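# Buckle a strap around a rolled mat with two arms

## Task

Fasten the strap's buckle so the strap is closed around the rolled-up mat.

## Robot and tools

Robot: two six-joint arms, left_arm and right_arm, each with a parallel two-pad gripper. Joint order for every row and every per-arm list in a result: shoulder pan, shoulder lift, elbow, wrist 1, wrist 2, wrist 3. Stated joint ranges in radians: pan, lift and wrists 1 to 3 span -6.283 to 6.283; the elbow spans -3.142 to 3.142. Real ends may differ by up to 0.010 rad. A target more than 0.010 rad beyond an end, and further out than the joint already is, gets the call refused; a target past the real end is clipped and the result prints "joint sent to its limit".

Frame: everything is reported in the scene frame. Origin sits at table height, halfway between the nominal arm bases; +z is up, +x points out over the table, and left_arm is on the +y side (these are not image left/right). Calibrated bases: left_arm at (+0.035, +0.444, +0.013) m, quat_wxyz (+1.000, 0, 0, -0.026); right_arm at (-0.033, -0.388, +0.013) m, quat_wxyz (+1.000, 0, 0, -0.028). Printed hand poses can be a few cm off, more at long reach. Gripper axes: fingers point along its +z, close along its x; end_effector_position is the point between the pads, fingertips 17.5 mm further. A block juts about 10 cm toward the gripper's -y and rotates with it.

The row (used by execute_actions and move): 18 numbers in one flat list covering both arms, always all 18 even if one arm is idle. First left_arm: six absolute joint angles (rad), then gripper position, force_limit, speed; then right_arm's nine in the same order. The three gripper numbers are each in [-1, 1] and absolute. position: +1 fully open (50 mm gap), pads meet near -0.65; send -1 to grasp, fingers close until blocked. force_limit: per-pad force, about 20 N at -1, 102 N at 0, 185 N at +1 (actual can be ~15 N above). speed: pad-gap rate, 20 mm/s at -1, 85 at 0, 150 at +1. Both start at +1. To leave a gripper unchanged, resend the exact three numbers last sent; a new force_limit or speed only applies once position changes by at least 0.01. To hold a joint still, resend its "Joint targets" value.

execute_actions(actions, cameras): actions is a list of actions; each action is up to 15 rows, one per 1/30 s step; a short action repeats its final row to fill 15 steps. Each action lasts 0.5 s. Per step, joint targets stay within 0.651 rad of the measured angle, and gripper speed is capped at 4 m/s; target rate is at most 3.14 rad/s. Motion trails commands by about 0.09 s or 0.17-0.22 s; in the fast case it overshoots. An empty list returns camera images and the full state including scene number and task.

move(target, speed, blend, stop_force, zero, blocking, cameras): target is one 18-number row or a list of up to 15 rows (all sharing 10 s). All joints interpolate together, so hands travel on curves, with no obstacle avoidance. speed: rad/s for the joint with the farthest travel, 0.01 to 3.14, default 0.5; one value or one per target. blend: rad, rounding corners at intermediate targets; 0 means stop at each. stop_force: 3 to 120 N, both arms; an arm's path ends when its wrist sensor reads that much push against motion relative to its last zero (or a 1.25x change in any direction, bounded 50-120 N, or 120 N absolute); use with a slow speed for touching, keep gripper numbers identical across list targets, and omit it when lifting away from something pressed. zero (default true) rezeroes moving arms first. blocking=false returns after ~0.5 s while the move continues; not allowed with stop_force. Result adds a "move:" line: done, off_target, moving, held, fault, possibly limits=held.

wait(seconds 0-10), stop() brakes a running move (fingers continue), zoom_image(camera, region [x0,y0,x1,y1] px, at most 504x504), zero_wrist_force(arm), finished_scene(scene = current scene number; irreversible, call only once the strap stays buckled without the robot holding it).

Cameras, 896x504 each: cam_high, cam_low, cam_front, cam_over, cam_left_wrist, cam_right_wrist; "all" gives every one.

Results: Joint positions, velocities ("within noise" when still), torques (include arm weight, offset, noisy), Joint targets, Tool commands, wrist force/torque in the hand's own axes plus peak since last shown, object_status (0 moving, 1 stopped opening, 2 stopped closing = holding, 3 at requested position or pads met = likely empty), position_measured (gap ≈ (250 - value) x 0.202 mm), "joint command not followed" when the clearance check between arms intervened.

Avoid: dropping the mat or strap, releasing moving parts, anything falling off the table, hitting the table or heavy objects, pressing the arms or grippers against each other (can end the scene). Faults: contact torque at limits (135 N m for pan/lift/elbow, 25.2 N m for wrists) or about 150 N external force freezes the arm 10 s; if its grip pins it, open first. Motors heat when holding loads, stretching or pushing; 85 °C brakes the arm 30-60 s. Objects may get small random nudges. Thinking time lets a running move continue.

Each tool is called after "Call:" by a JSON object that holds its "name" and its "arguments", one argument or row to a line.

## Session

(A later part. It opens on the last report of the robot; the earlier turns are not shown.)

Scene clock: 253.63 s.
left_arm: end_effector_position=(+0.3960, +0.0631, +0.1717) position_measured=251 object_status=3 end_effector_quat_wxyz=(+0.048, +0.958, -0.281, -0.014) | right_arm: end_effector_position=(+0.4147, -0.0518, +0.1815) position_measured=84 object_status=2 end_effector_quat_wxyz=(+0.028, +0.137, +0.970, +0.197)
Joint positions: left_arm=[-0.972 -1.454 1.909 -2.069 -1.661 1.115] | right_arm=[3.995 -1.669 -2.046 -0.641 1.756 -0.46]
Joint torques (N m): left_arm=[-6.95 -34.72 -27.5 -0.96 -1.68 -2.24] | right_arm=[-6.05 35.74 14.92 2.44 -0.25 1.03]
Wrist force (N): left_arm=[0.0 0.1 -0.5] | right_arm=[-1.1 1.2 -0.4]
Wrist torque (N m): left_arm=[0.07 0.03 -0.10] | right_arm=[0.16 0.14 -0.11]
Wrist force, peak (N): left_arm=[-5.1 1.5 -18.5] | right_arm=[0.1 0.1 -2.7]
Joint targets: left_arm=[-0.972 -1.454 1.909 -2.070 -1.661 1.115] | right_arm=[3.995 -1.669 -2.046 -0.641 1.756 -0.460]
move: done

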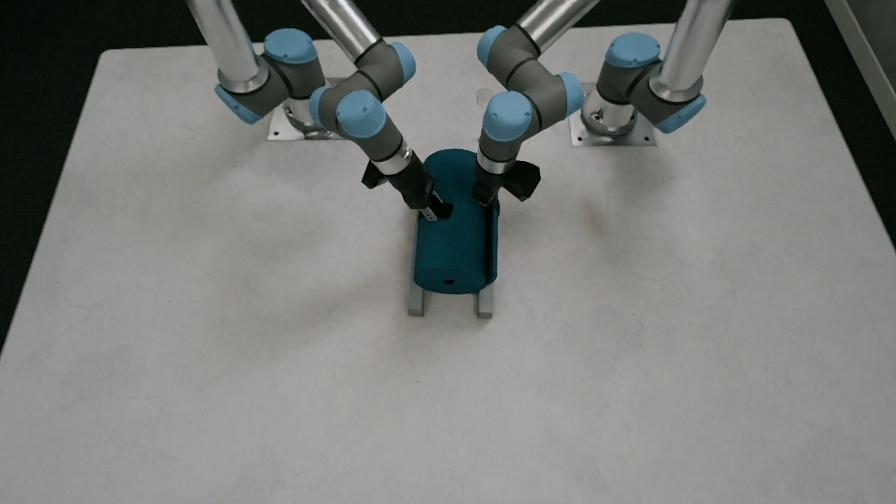

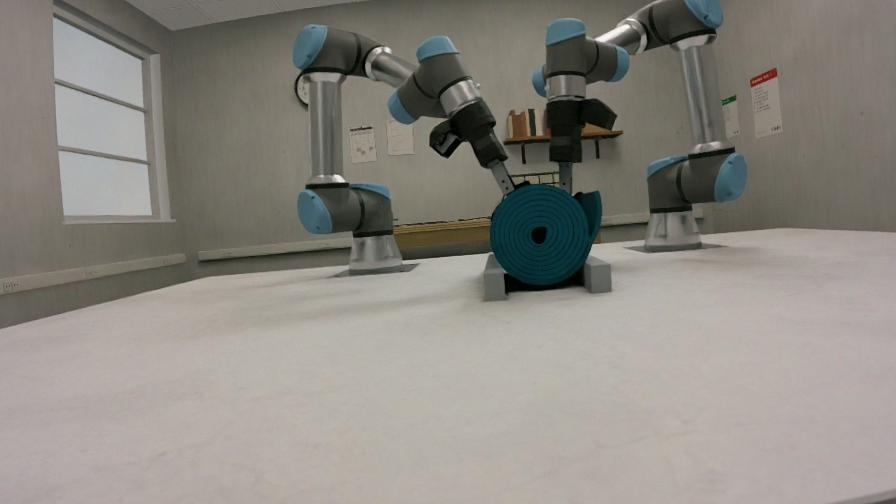

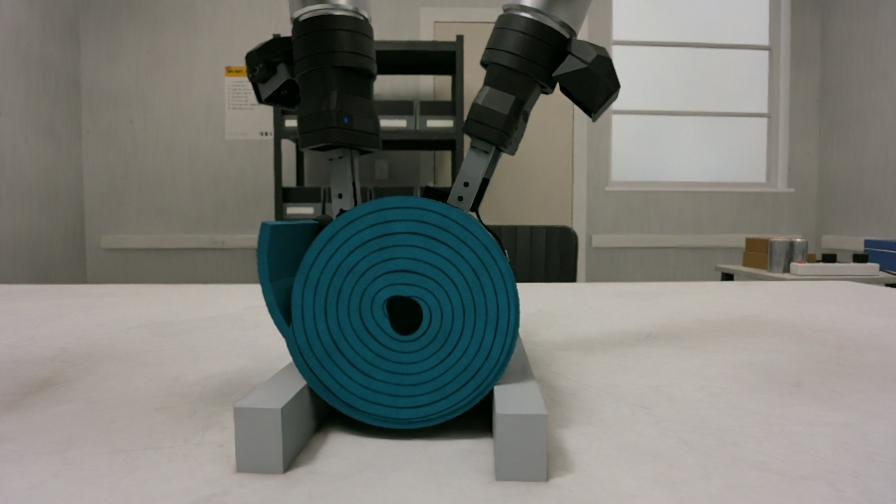

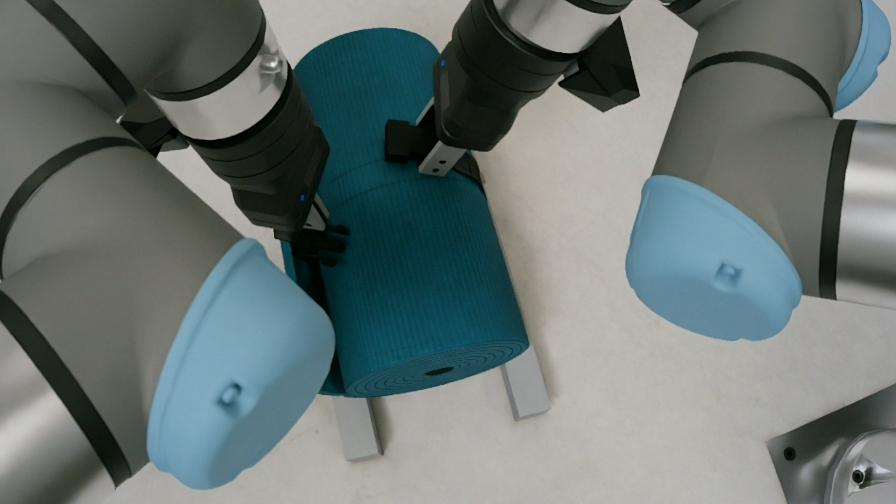

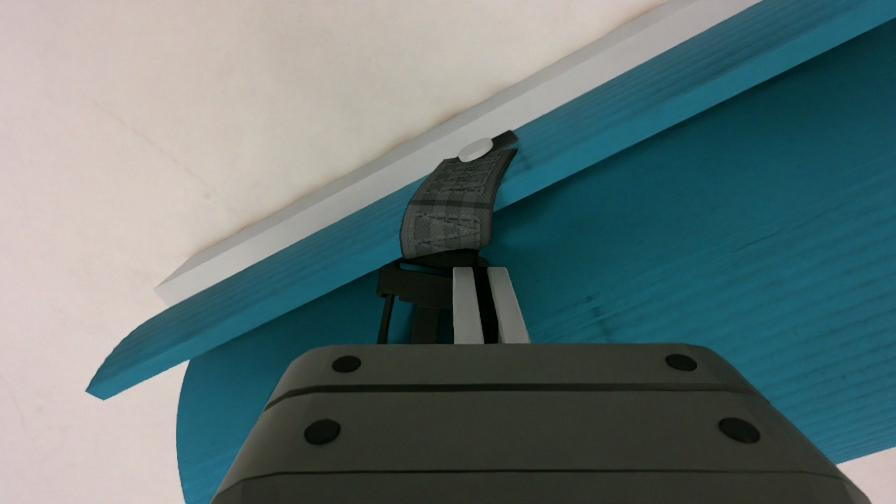

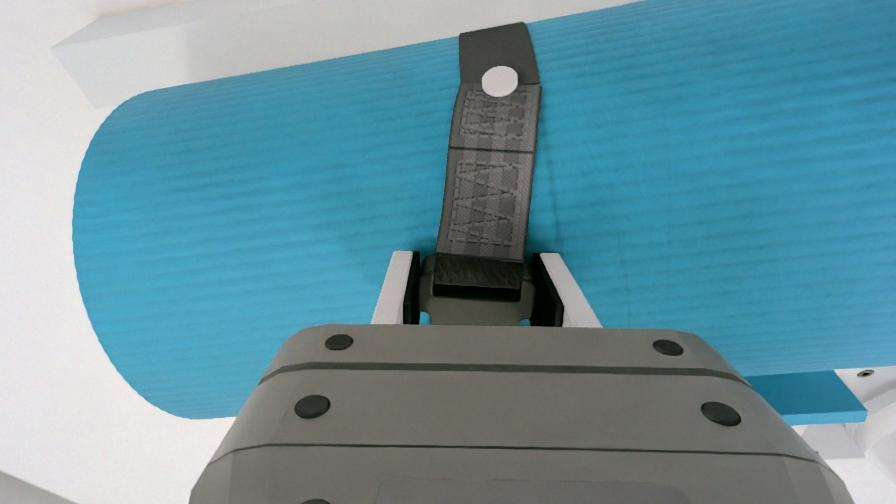

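Call:
{"name": "move", "arguments": {
  "target": [
    [-0.96,-1.49,1.83,-1.95,-1.6607,1.1153,-1,-0.7,-1,3.995,-1.669,-2.046,-0.641,1.756,-0.460,-1,-0.7,-1],
    [-1.0183,-1.4795,1.8006,-1.8919,-1.5708,0.5004,1,-0.7,0,3.995,-1.669,-2.046,-0.641,1.756,-0.460,-1,-0.7,-1]
  ],
  "speed": 0.4,
  "blend": 0.02,
  "cameras": ["cam_left_wrist","cam_over","cam_front","cam_right_wrist"]
}}

Call:
{"name": "zoom_image", "arguments": {
  "camera": "cam_left_wrist",
  "region": [300, 150, 700, 350]
}}

Call:
{"name": "zoom_image", "arguments": {
  "camera": "cam_front",
  "region": [260, 150, 480, 300]
}}

Scene clock: 283.33 s.
left_arm: end_effector_position=(+0.3973, +0.0596, +0.2155) position_measured=3 object_status=3 end_effector_quat_wxyz=(+0.000, +1.000, +0.000, +0.000) | right_arm: end_effector_position=(+0.4147, -0.0518, +0.1815) position_measured=84 object_status=2 end_effector_quat_wxyz=(+0.028, +0.137, +0.970, +0.197)
Joint positions: left_arm=[-1.018 -1.479 1.801 -1.892 -1.571 0.5] | right_arm=[3.995 -1.669 -2.046 -0.641 1.756 -0.46]
Joint torques (N m): left_arm=[8.89 -33.85 -16.89 -5.28 -1.56 -2.36] | right_arm=[-5.94 34.96 15.12 2.48 2.4 0.9]
Wrist force (N): left_arm=[-0.2 0.6 0.2] | right_arm=[-1.1 1.1 -0.3]
Wrist torque (N m): left_arm=[0.11 0.02 -0.06] | right_arm=[0.14 0.13 -0.11]
Wrist force, peak (N): left_arm=[-0.5 -0.1 2.6] | right_arm=[-1.3 1.2 -0.4]
Joint targets: left_arm=[-1.018 -1.480 1.801 -1.892 -1.571 0.500] | right_arm=[3.995 -1.669 -2.046 -0.641 1.756 -0.460]
move: done
Images, in order (width x height): cam_front 896x504, cam_over 896x504, cam_left_wrist 896x504, cam_right_wrist 896x504.

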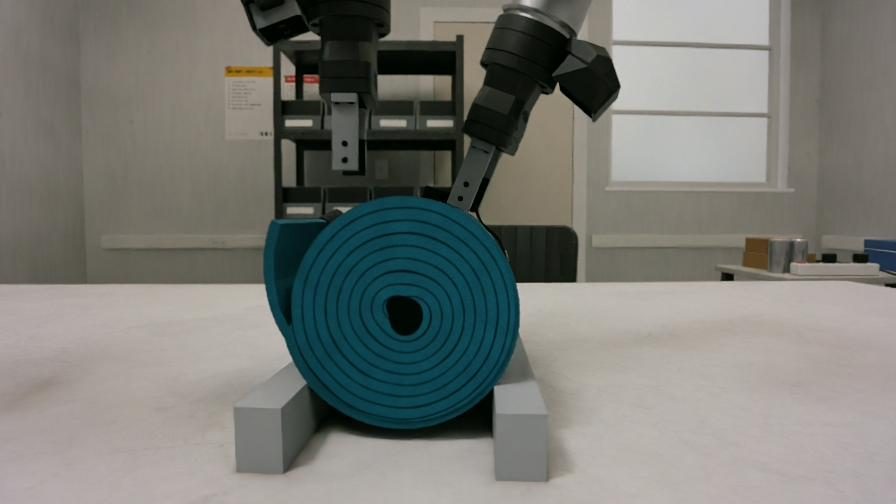

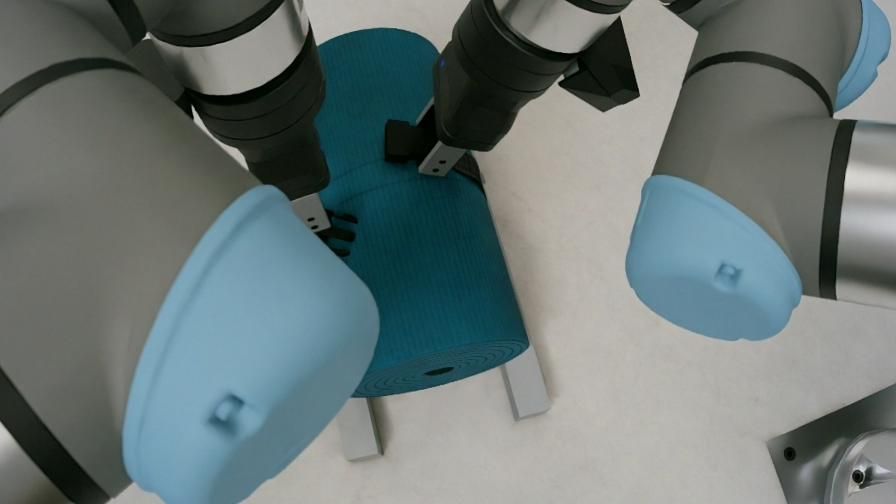

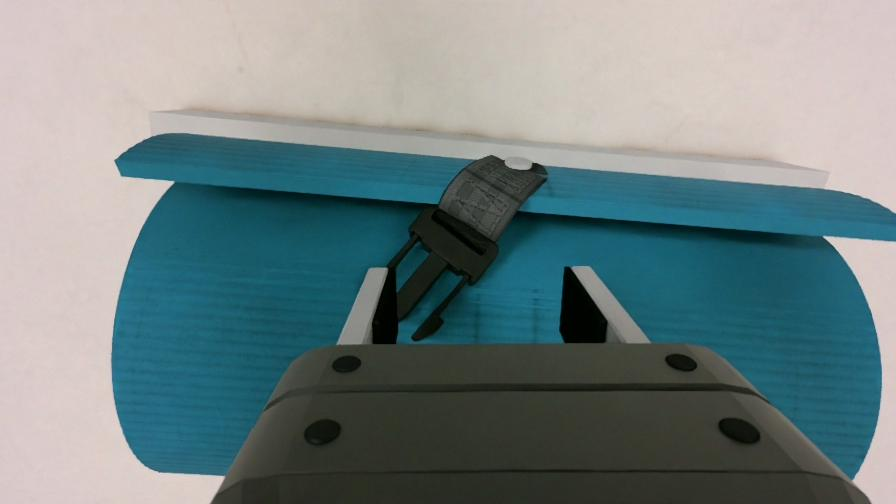

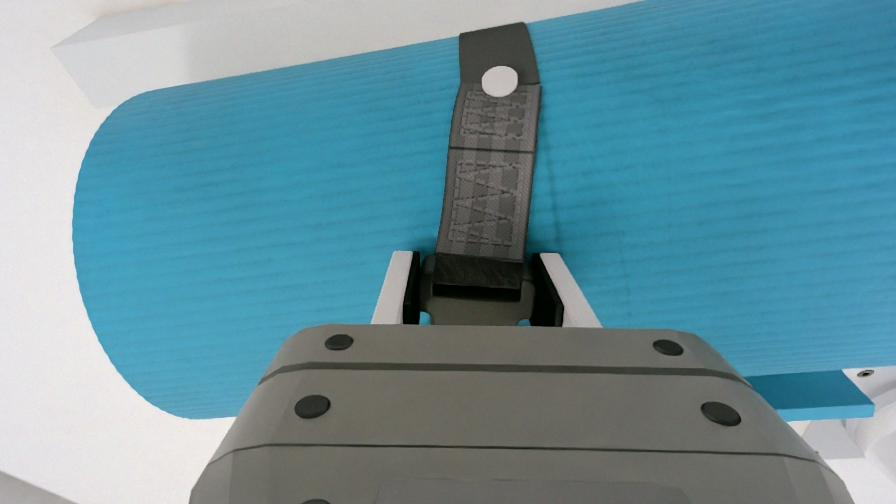

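Scaled by 1.260.

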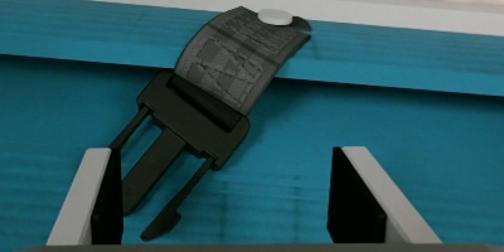

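Scaled by 2.291.

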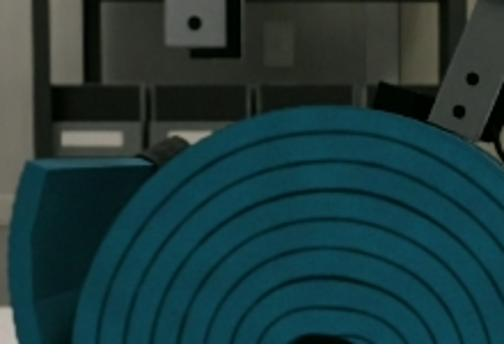

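Call:
{"name": "move", "arguments": {
  "target": [
    [-1.0355,-1.5089,1.8311,-1.8930,-1.5708,0.4833,1,-0.7,0,3.995,-1.669,-2.046,-0.641,1.756,-0.460,-1,-0.7,-1],
    [-1.0355,-1.4577,1.9239,-2.0370,-1.5708,0.4833,1,-0.7,0,3.995,-1.669,-2.046,-0.641,1.756,-0.460,-1,-0.7,-1]
  ],
  "speed": [0.2, 0.07],
  "stop_force": 7,
  "cameras": ["cam_left_wrist","cam_over","cam_front"]
}}

Call:
{"name": "zoom_image", "arguments": {
  "camera": "cam_left_wrist",
  "region": [300, 150, 700, 350]
}}

Call:
{"name": "zoom_image", "arguments": {
  "camera": "cam_front",
  "region": [260, 150, 480, 300]
}}

Scene clock: 329.00 s.
left_arm: end_effector_position=(+0.3851, +0.0641, +0.1740) position_measured=3 object_status=3 end_effector_quat_wxyz=(+0.000, +1.000, +0.000, +0.000) | right_arm: end_effector_position=(+0.4147, -0.0518, +0.1815) position_measured=84 object_status=2 end_effector_quat_wxyz=(+0.028, +0.137, +0.970, +0.197)
Joint positions: left_arm=[-1.035 -1.469 1.903 -2.005 -1.571 0.483] | right_arm=[3.995 -1.669 -2.046 -0.641 1.756 -0.46]
Joint torques (N m): left_arm=[1.58 -37.53 -19.9 -6.06 -1.17 1.85] | right_arm=[-5.32 35.4 15.33 2.5 2.41 0.81]
Wrist force (N): left_arm=[-0.7 -6.2 -3.5] | right_arm=[-1.1 1.1 -0.3]
Wrist torque (N m): left_arm=[0.06 -0.11 0.14] | right_arm=[0.11 0.16 -0.12]
Wrist force, peak (N): left_arm=[-4.1 -11.9 -10.5] | right_arm=[-1.2 1.4 -0.4]
Joint targets: left_arm=[-1.035 -1.469 1.903 -2.005 -1.571 0.483] | right_arm=[3.995 -1.669 -2.046 -0.641 1.756 -0.460]
move: contact (left_arm); path passed 1 of 2 targets; left_arm: the wrist 1 is farthest, 0.032 rad from its target
Images, in order (width x height): cam_front 896x504, cam_over 896x504, cam_left_wrist 896x504.

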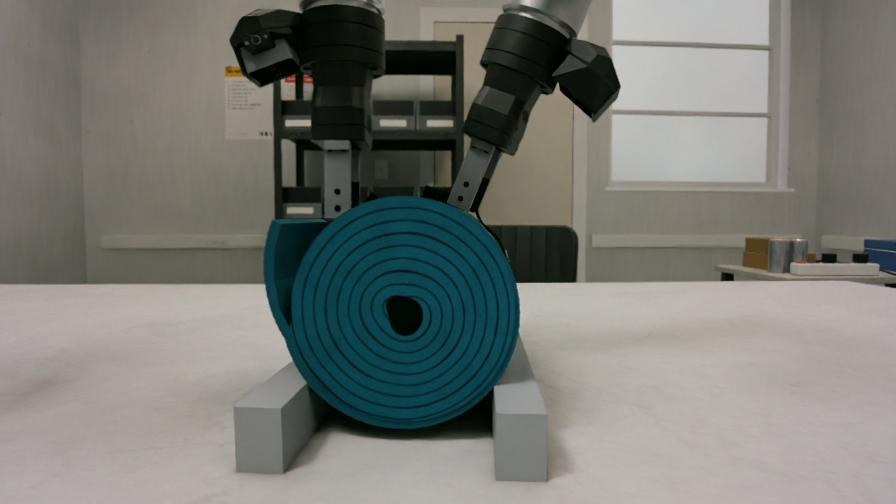

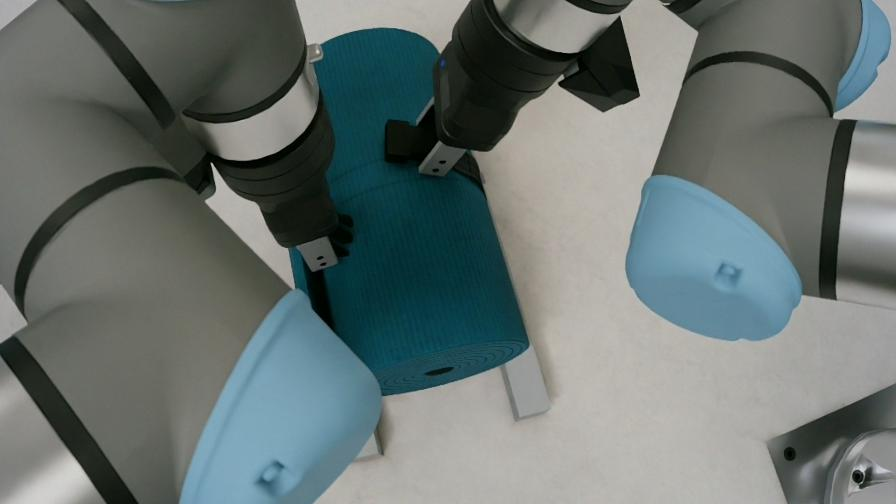

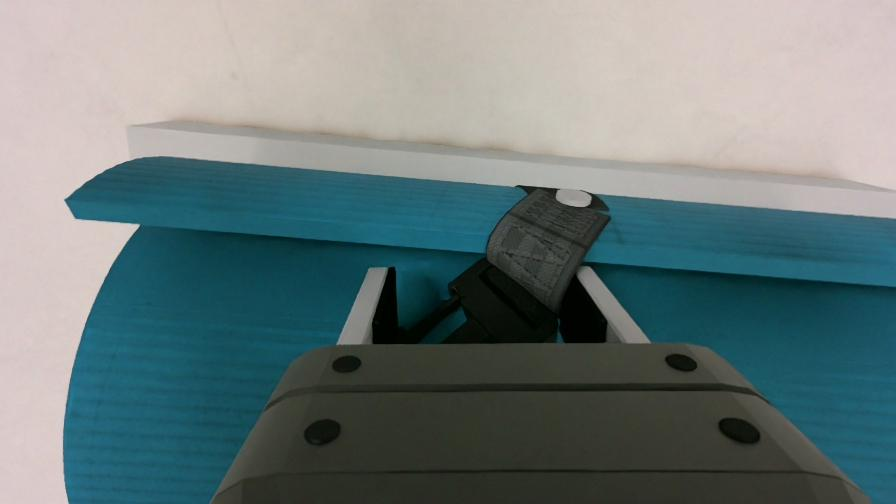

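Scaled by 1.260.

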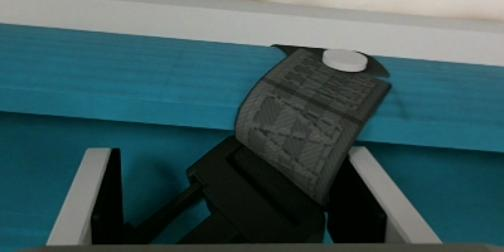

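Scaled by 2.291.

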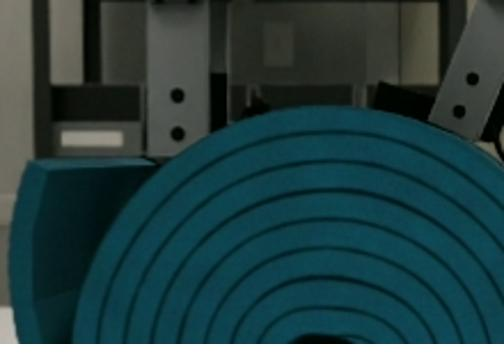

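Call:
{"name": "move", "arguments": {
  "target": [
    [-1.0355,-1.5089,1.8311,-1.8930,-1.5708,0.4833,1,-0.7,0,3.995,-1.669,-2.046,-0.641,1.756,-0.460,-1,-0.7,-1],
    [-1.0381,-1.4782,1.8260,-1.9186,-1.5708,1.081,1,-0.7,0,3.995,-1.669,-2.046,-0.641,1.756,-0.460,-1,-0.7,-1]
  ],
  "speed": [0.25,0.5],
  "blend": 0.05,
  "cameras": ["cam_left_wrist","cam_over"]
}}

Call:
{"name": "zoom_image", "arguments": {
  "camera": "cam_left_wrist",
  "region": [300, 150, 700, 350]
}}

Scene clock: 344.80 s.
left_arm: end_effector_position=(+0.3883, +0.0551, +0.2056) position_measured=3 object_status=3 end_effector_quat_wxyz=(+0.000, +0.955, -0.295, +0.000) | right_arm: end_effector_position=(+0.4147, -0.0518, +0.1815) position_measured=84 object_status=2 end_effector_quat_wxyz=(+0.028, +0.137, +0.970, +0.197)
Joint positions: left_arm=[-1.038 -1.478 1.826 -1.919 -1.571 1.081] | right_arm=[3.995 -1.669 -2.046 -0.641 1.756 -0.46]
Joint torques (N m): left_arm=[-4.86 -36.65 -27.21 -1.32 -1.03 1.47] | right_arm=[-5.55 35.09 15.07 2.56 2.37 0.64]
Wrist force (N): left_arm=[-0.1 0.5 0.3] | right_arm=[-0.9 1.3 -0.4]
Wrist torque (N m): left_arm=[0.10 0.01 0.06] | right_arm=[0.14 0.12 -0.11]
Wrist force, peak (N): left_arm=[-0.5 -6.4 -3.9] | right_arm=[-1.1 1.5 -0.3]
Joint targets: left_arm=[-1.038 -1.478 1.826 -1.919 -1.571 1.081] | right_arm=[3.995 -1.669 -2.046 -0.641 1.756 -0.460]
move: done
Images, in order (width x height): cam_over 896x504, cam_left_wrist 896x504.

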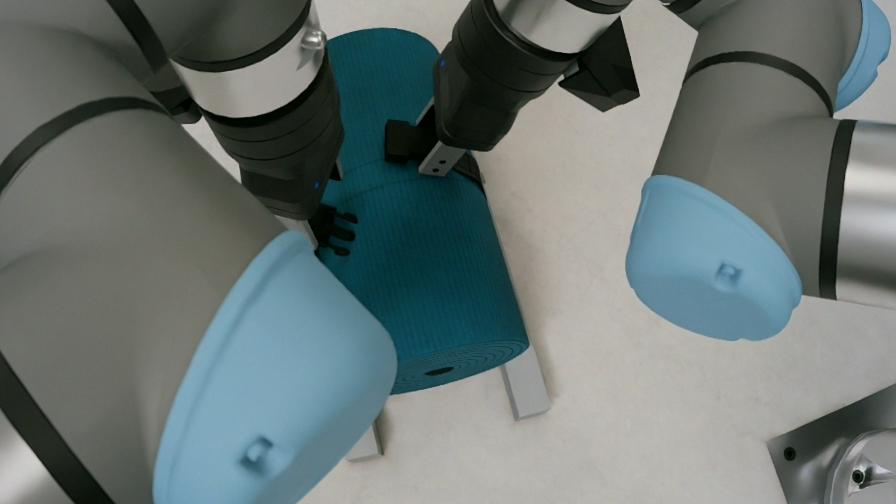

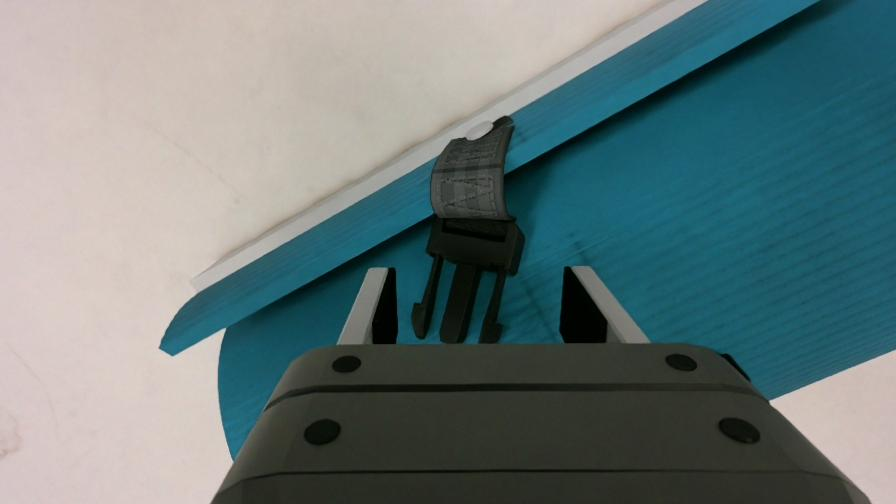

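Scaled by 1.260.

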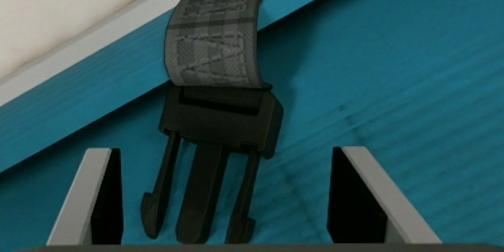

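Call:
{"name": "move", "arguments": {
  "target": [-0.7456,-1.5538,2.3266,-2.9174,-2.0577,1.1265,1,-0.7,0,3.995,-1.669,-2.046,-0.641,1.756,-0.460,-1,-0.7,-1],
  "speed": 0.5,
  "cameras": ["cam_left_wrist","cam_over","cam_front"]
}}

Call:
{"name": "zoom_image", "arguments": {
  "camera": "cam_left_wrist",
  "region": [300, 150, 700, 350]
}}

Call:
{"name": "zoom_image", "arguments": {
  "camera": "cam_front",
  "region": [260, 150, 480, 300]
}}

Scene clock: 363.20 s.
left_arm: end_effector_position=(+0.3904, +0.0971, +0.1882) position_measured=3 object_status=3 end_effector_quat_wxyz=(+0.348, +0.904, -0.231, +0.089) | right_arm: end_effector_position=(+0.4147, -0.0518, +0.1815) position_measured=84 object_status=2 end_effector_quat_wxyz=(+0.028, +0.137, +0.970, +0.197)
Joint positions: left_arm=[-0.746 -1.554 2.327 -2.917 -2.058 1.127] | right_arm=[3.995 -1.669 -2.046 -0.641 1.756 -0.46]
Joint torques (N m): left_arm=[-6.37 -13.77 -18.88 -5.28 -0.93 -2.26] | right_arm=[-5.33 34.86 15.03 2.56 2.39 0.59]
Wrist force (N): left_arm=[-0.4 -1.6 0.4] | right_arm=[-1.1 1.2 -0.4]
Wrist torque (N m): left_arm=[-0.26 0.14 -0.17] | right_arm=[0.14 0.13 -0.12]
Wrist force, peak (N): left_arm=[-1.1 -2.1 0.0] | right_arm=[-1.0 1.4 -0.6]
Joint targets: left_arm=[-0.746 -1.554 2.327 -2.917 -2.058 1.127] | right_arm=[3.995 -1.669 -2.046 -0.641 1.756 -0.460]
move: done
Images, in order (width x height): cam_front 896x504, cam_over 896x504, cam_left_wrist 896x504.

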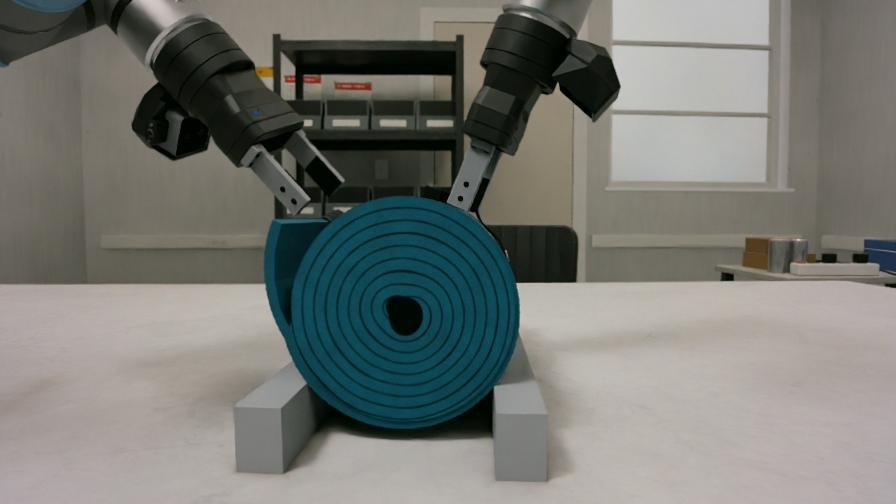

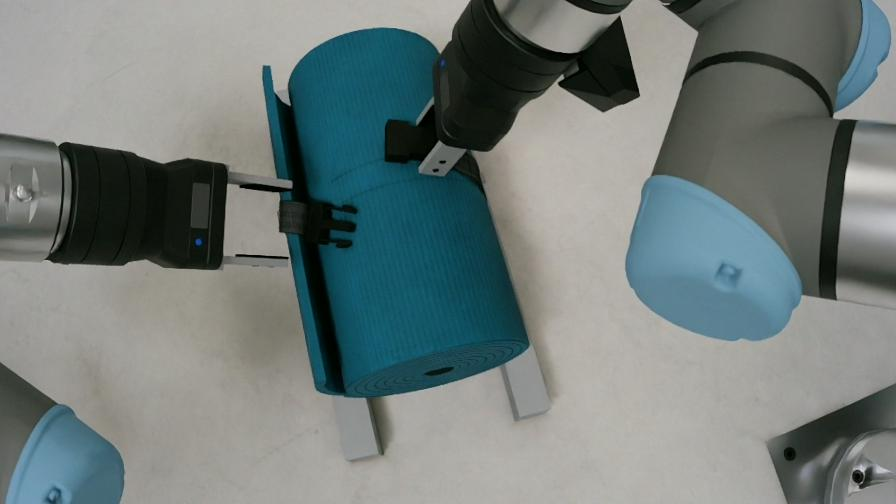

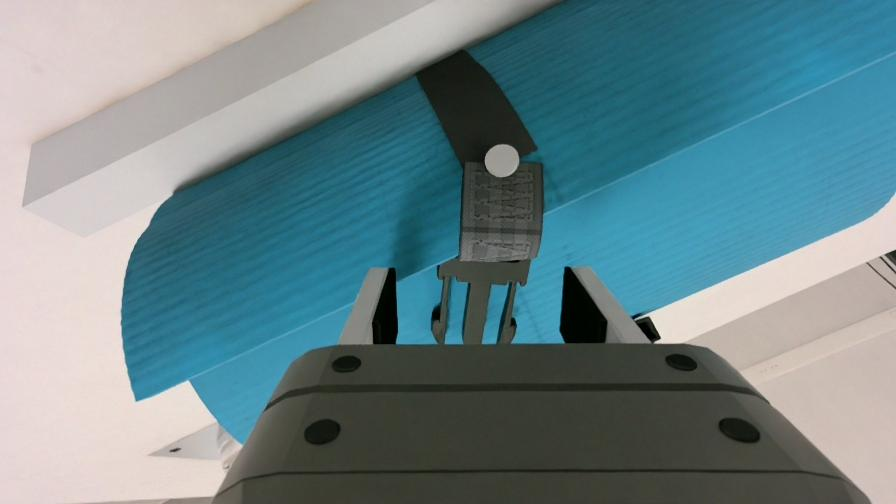

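Scaled by 1.260.

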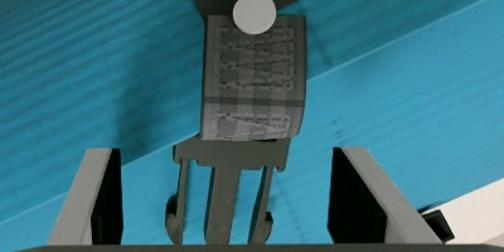

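Scaled by 2.291.

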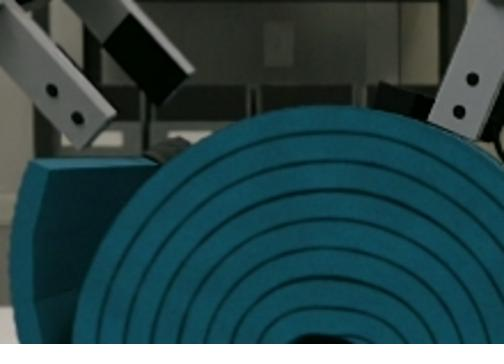

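Call:
{"name": "move", "arguments": {
  "target": [
    [-0.8391,-1.6217,2.1949,-2.5661,-1.8905,1.1607,1,-0.7,0,3.995,-1.669,-2.046,-0.641,1.756,-0.460,-1,-0.7,-1],
    [-0.8732,-1.5201,2.2202,-2.7032,-1.8763,1.1278,1,-0.7,0,3.995,-1.669,-2.046,-0.641,1.756,-0.460,-1,-0.7,-1]
  ],
  "speed": [0.3,0.08],
  "stop_force": 8,
  "cameras": ["cam_left_wrist","cam_over","cam_front"]
}}

Call:
{"name": "zoom_image", "arguments": {
  "camera": "cam_left_wrist",
  "region": [300, 150, 700, 350]
}}

Call:
{"name": "zoom_image", "arguments": {
  "camera": "cam_front",
  "region": [260, 150, 480, 300]
}}

Scene clock: 398.03 s.
left_arm: end_effector_position=(+0.3902, +0.0744, +0.1814) position_measured=3 object_status=3 end_effector_quat_wxyz=(+0.249, +0.930, -0.262, +0.070) | right_arm: end_effector_position=(+0.4147, -0.0518, +0.1815) position_measured=84 object_status=2 end_effector_quat_wxyz=(+0.028, +0.137, +0.970, +0.197)
Joint positions: left_arm=[-0.858 -1.564 2.209 -2.644 -1.883 1.142] | right_arm=[3.995 -1.669 -2.046 -0.641 1.756 -0.46]
Joint torques (N m): left_arm=[9.17 -14.62 -25.1 -4.89 -1.15 2.64] | right_arm=[-5.43 34.78 15.34 2.62 2.34 0.56]
Wrist force (N): left_arm=[0.5 3.0 -8.3] | right_arm=[-0.9 1.0 -0.1]
Wrist torque (N m): left_arm=[-0.11 -0.15 -0.17] | right_arm=[0.12 0.10 -0.12]
Wrist force, peak (N): left_arm=[0.9 7.7 -17.5] | right_arm=[-1.2 1.3 -0.5]
Joint targets: left_arm=[-0.858 -1.564 2.209 -2.644 -1.882 1.142] | right_arm=[3.995 -1.669 -2.046 -0.641 1.756 -0.460]
move: contact (left_arm); path passed 1 of 2 targets; left_arm: the wrist 1 is farthest, 0.059 rad from its target
Images, in order (width x height): cam_front 896x504, cam_over 896x504, cam_left_wrist 896x504.

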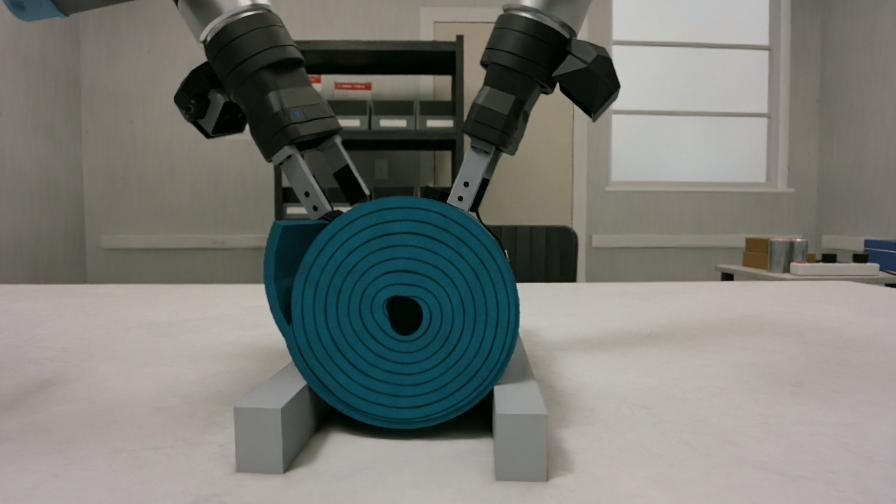

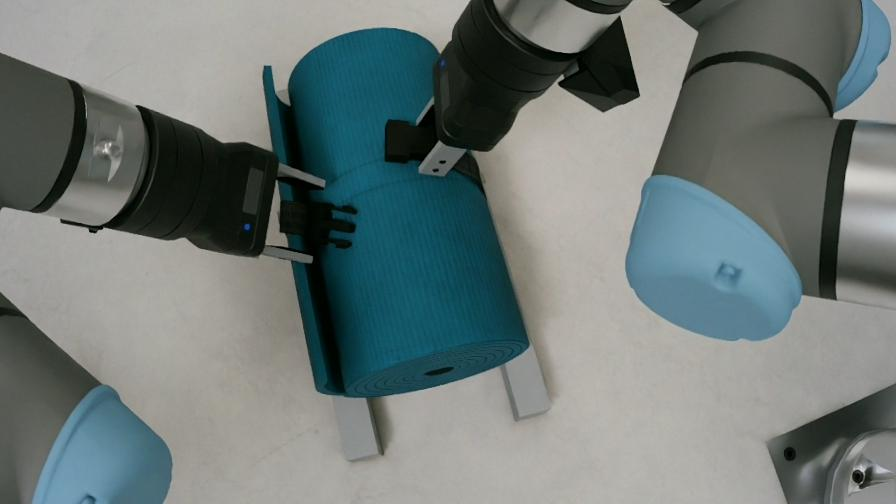

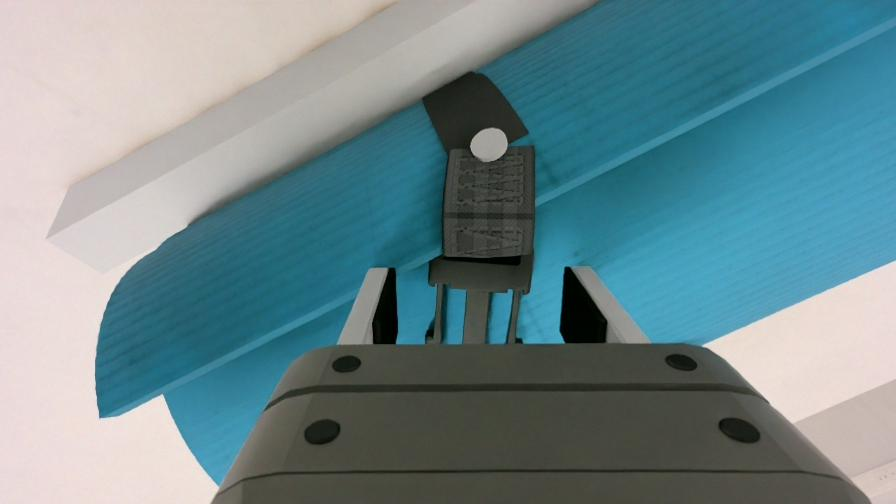

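Scaled by 1.260.

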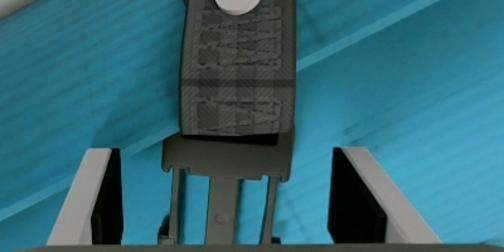

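Scaled by 2.291.

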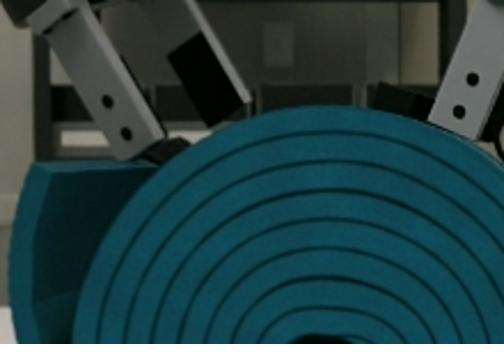

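Call:
{"name": "move", "arguments": {
  "target": [
    [-0.8391,-1.6217,2.1949,-2.5661,-1.8905,1.1607,1,-0.7,0,3.995,-1.669,-2.046,-0.641,1.756,-0.460,-1,-0.7,-1],
    [-0.9179,-1.6873,2.2784,-2.6063,-1.8574,0.5357,-1,-0.7,0,3.995,-1.669,-2.046,-0.641,1.756,-0.460,-1,-0.7,-1]
  ],
  "speed": 0.4,
  "blend": [0.03,0]
}}

Call:
{"name": "move", "arguments": {
  "target": [
    [-0.9476,-1.5877,2.3015,-2.7368,-1.8445,0.5079,-1,-0.7,0,3.995,-1.669,-2.046,-0.641,1.756,-0.460,-1,-0.7,-1],
    [-0.8766,-1.5264,2.2325,-2.7100,-1.8750,0.5747,-1,-0.7,0,3.995,-1.669,-2.046,-0.641,1.756,-0.460,-1,-0.7,-1]
  ],
  "speed": [0.1,0.05],
  "stop_force": 10,
  "cameras": ["cam_left_wrist","cam_over","cam_front"]
}}

Call:
{"name": "zoom_image", "arguments": {
  "camera": "cam_left_wrist",
  "region": [300, 150, 700, 350]
}}

Call:
{"name": "zoom_image", "arguments": {
  "camera": "cam_over",
  "region": [250, 110, 500, 290]
}}

Scene clock: 431.97 s.
left_arm: end_effector_position=(+0.3523, +0.0874, +0.1972) position_measured=251 object_status=3 end_effector_quat_wxyz=(+0.259, +0.966, +0.000, +0.000) | right_arm: end_effector_position=(+0.4147, -0.0518, +0.1815) position_measured=84 object_status=2 end_effector_quat_wxyz=(+0.028, +0.137, +0.970, +0.197)
Joint positions: left_arm=[-0.918 -1.687 2.278 -2.606 -1.857 0.536] | right_arm=[3.995 -1.669 -2.046 -0.641 1.756 -0.46]
Joint torques (N m): left_arm=[9.57 -9.64 -29.58 -1.17 -2.11 -2.59] | right_arm=[-5.44 34.68 15.79 2.58 2.37 0.39]
Wrist force (N): left_arm=[-0.3 -0.9 0.7] | right_arm=[-1.1 0.9 -0.5]
Wrist torque (N m): left_arm=[-0.11 0.07 -0.19] | right_arm=[0.11 0.14 -0.11]
Wrist force, peak (N): left_arm=[0.7 3.1 -8.5] | right_arm=[-1.3 1.1 -0.4]
Joint targets: left_arm=[-0.918 -1.687 2.278 -2.606 -1.857 0.536] | right_arm=[3.995 -1.669 -2.046 -0.641 1.756 -0.460]
move: done

Scene clock: 435.70 s.
left_arm: end_effector_position=(+0.3863, +0.0674, +0.1628) position_measured=251 object_status=3 end_effector_quat_wxyz=(+0.259, +0.966, +0.000, +0.000) | right_arm: end_effector_position=(+0.4147, -0.0518, +0.1815) position_measured=84 object_status=2 end_effector_quat_wxyz=(+0.028, +0.137, +0.970, +0.197)
Joint positions: left_arm=[-0.877 -1.526 2.232 -2.71 -1.875 0.575] | right_arm=[3.995 -1.669 -2.046 -0.641 1.756 -0.46]
Joint torques (N m): left_arm=[-8.43 -33.02 -13.55 -5.88 1.21 -2.58] | right_arm=[-5.08 34.58 15.59 2.56 2.25 0.37]
Wrist force (N): left_arm=[-0.4 -1.1 0.7] | right_arm=[-1.0 0.9 -0.5]
Wrist torque (N m): left_arm=[-0.13 0.09 -0.17] | right_arm=[0.11 0.11 -0.11]
Wrist force, peak (N): left_arm=[-1.4 -1.3 1.4] | right_arm=[-1.2 1.2 -0.5]
Joint targets: left_arm=[-0.877 -1.526 2.233 -2.710 -1.875 0.575] | right_arm=[3.995 -1.669 -2.046 -0.641 1.756 -0.460]
move: done
Images, in order (width x height): cam_front 896x504, cam_over 896x504, cam_left_wrist 896x504.

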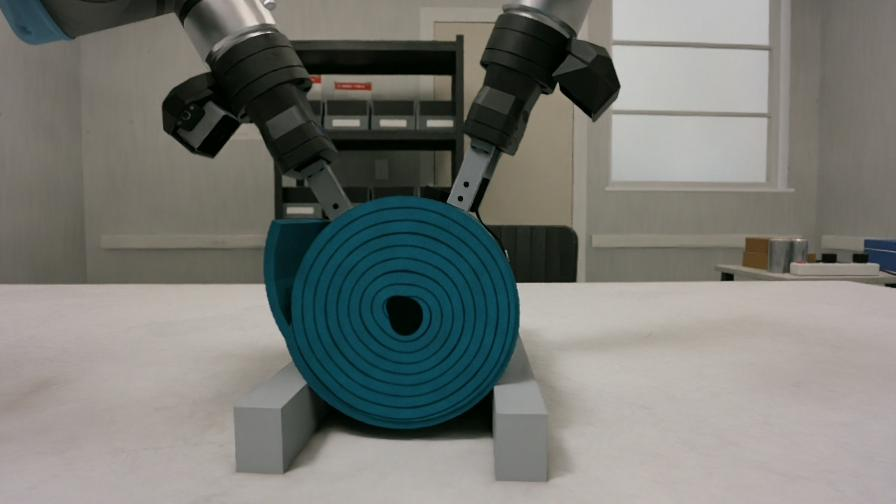

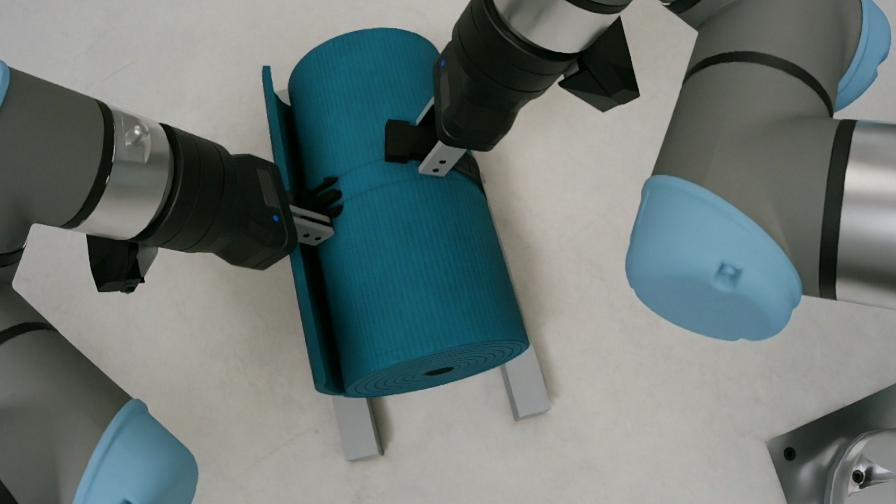

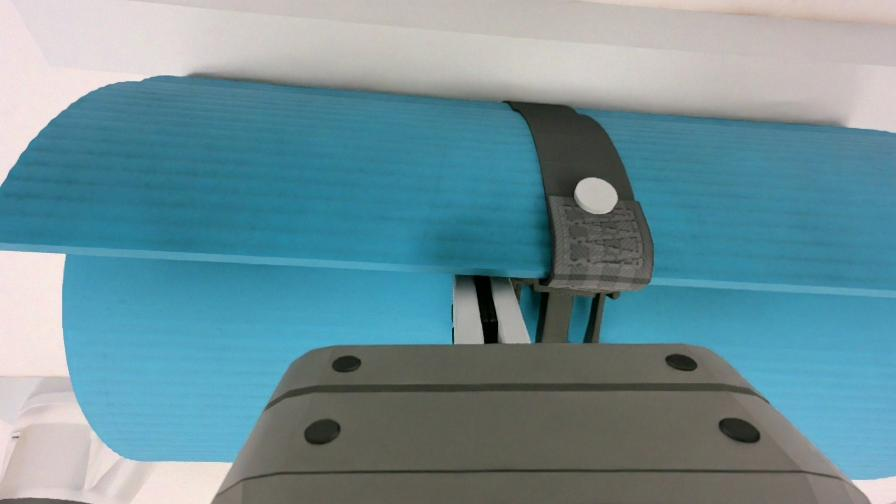

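Scaled by 1.260.

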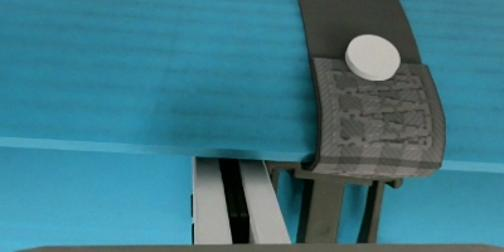

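Scaled by 2.016.

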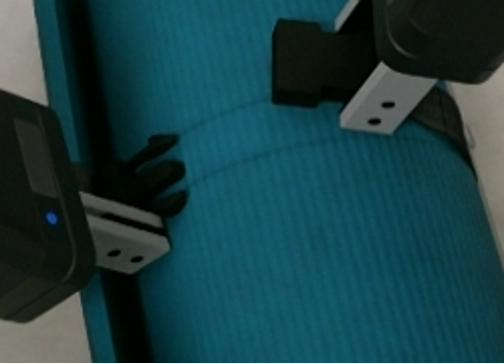

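Call:
{"name": "move", "arguments": {
  "target": [
    [-0.856,-1.625,2.215,-2.587,-1.883,0.595,-1,-0.7,0,3.995,-1.669,-2.046,-0.641,1.756,-0.460,-1,-0.7,-1],
    [-0.7938,-1.5627,2.1521,-2.5681,-1.9088,0.6544,1,-0.7,0,3.995,-1.669,-2.046,-0.641,1.756,-0.460,-1,-0.7,-1]
  ],
  "speed": 0.4,
  "blend": [0.02,0],
  "cameras": ["cam_left_wrist","cam_over","cam_front"]
}}

Call:
{"name": "zoom_image", "arguments": {
  "camera": "cam_left_wrist",
  "region": [300, 150, 700, 350]
}}

Call:
{"name": "zoom_image", "arguments": {
  "camera": "cam_over",
  "region": [250, 110, 500, 290]
}}

Scene clock: 446.77 s.
left_arm: end_effector_position=(+0.4142, +0.0874, +0.1973) position_measured=3 object_status=3 end_effector_quat_wxyz=(+0.259, +0.966, +0.000, +0.000) | right_arm: end_effector_position=(+0.4147, -0.0518, +0.1815) position_measured=84 object_status=2 end_effector_quat_wxyz=(+0.028, +0.137, +0.970, +0.197)
Joint positions: left_arm=[-0.794 -1.563 2.152 -2.568 -1.909 0.654] | right_arm=[3.995 -1.669 -2.046 -0.641 1.756 -0.46]
Joint torques (N m): left_arm=[8.76 -15.94 -28.87 -5.89 -2.24 2.37] | right_arm=[-5.33 34.33 15.86 2.57 2.2 0.27]
Wrist force (N): left_arm=[-0.6 -1.2 0.6] | right_arm=[-1.1 1.2 -0.4]
Wrist torque (N m): left_arm=[-0.16 0.14 -0.06] | right_arm=[0.16 0.13 -0.12]
Wrist force, peak (N): left_arm=[-3.3 -0.4 -1.2] | right_arm=[-1.3 1.3 -0.5]
Joint targets: left_arm=[-0.794 -1.563 2.152 -2.568 -1.909 0.654] | right_arm=[3.995 -1.669 -2.046 -0.641 1.756 -0.460]
move: done
Images, in order (width x height): cam_front 896x504, cam_over 896x504, cam_left_wrist 896x504.

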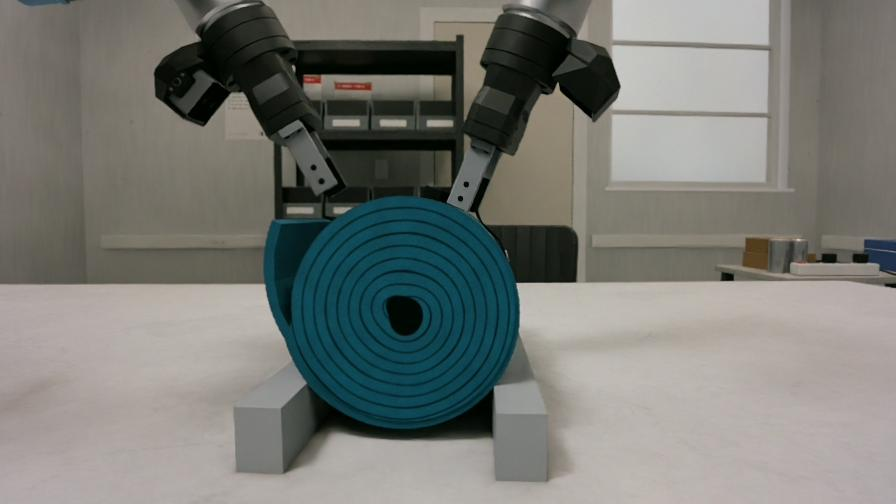

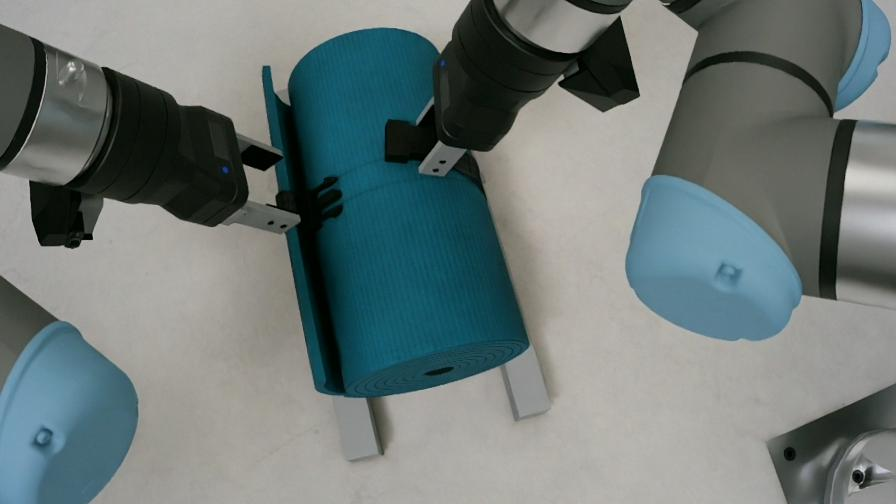

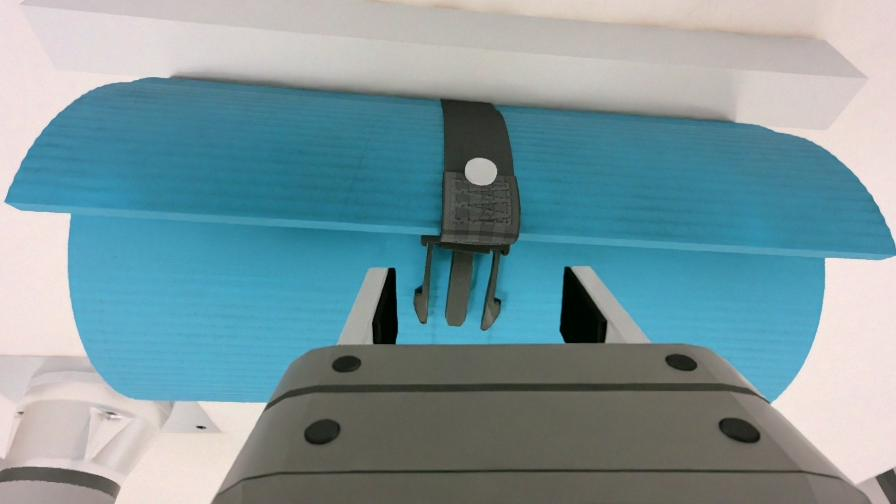

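Scaled by 1.260.

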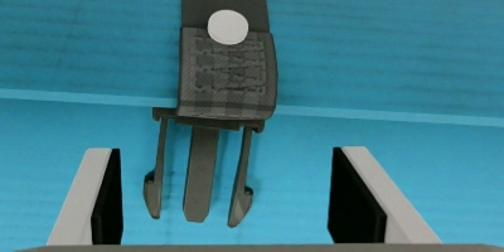

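Scaled by 2.016.

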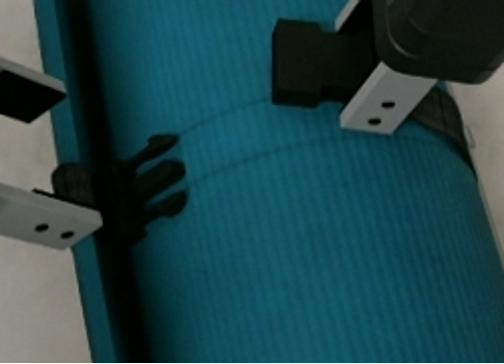

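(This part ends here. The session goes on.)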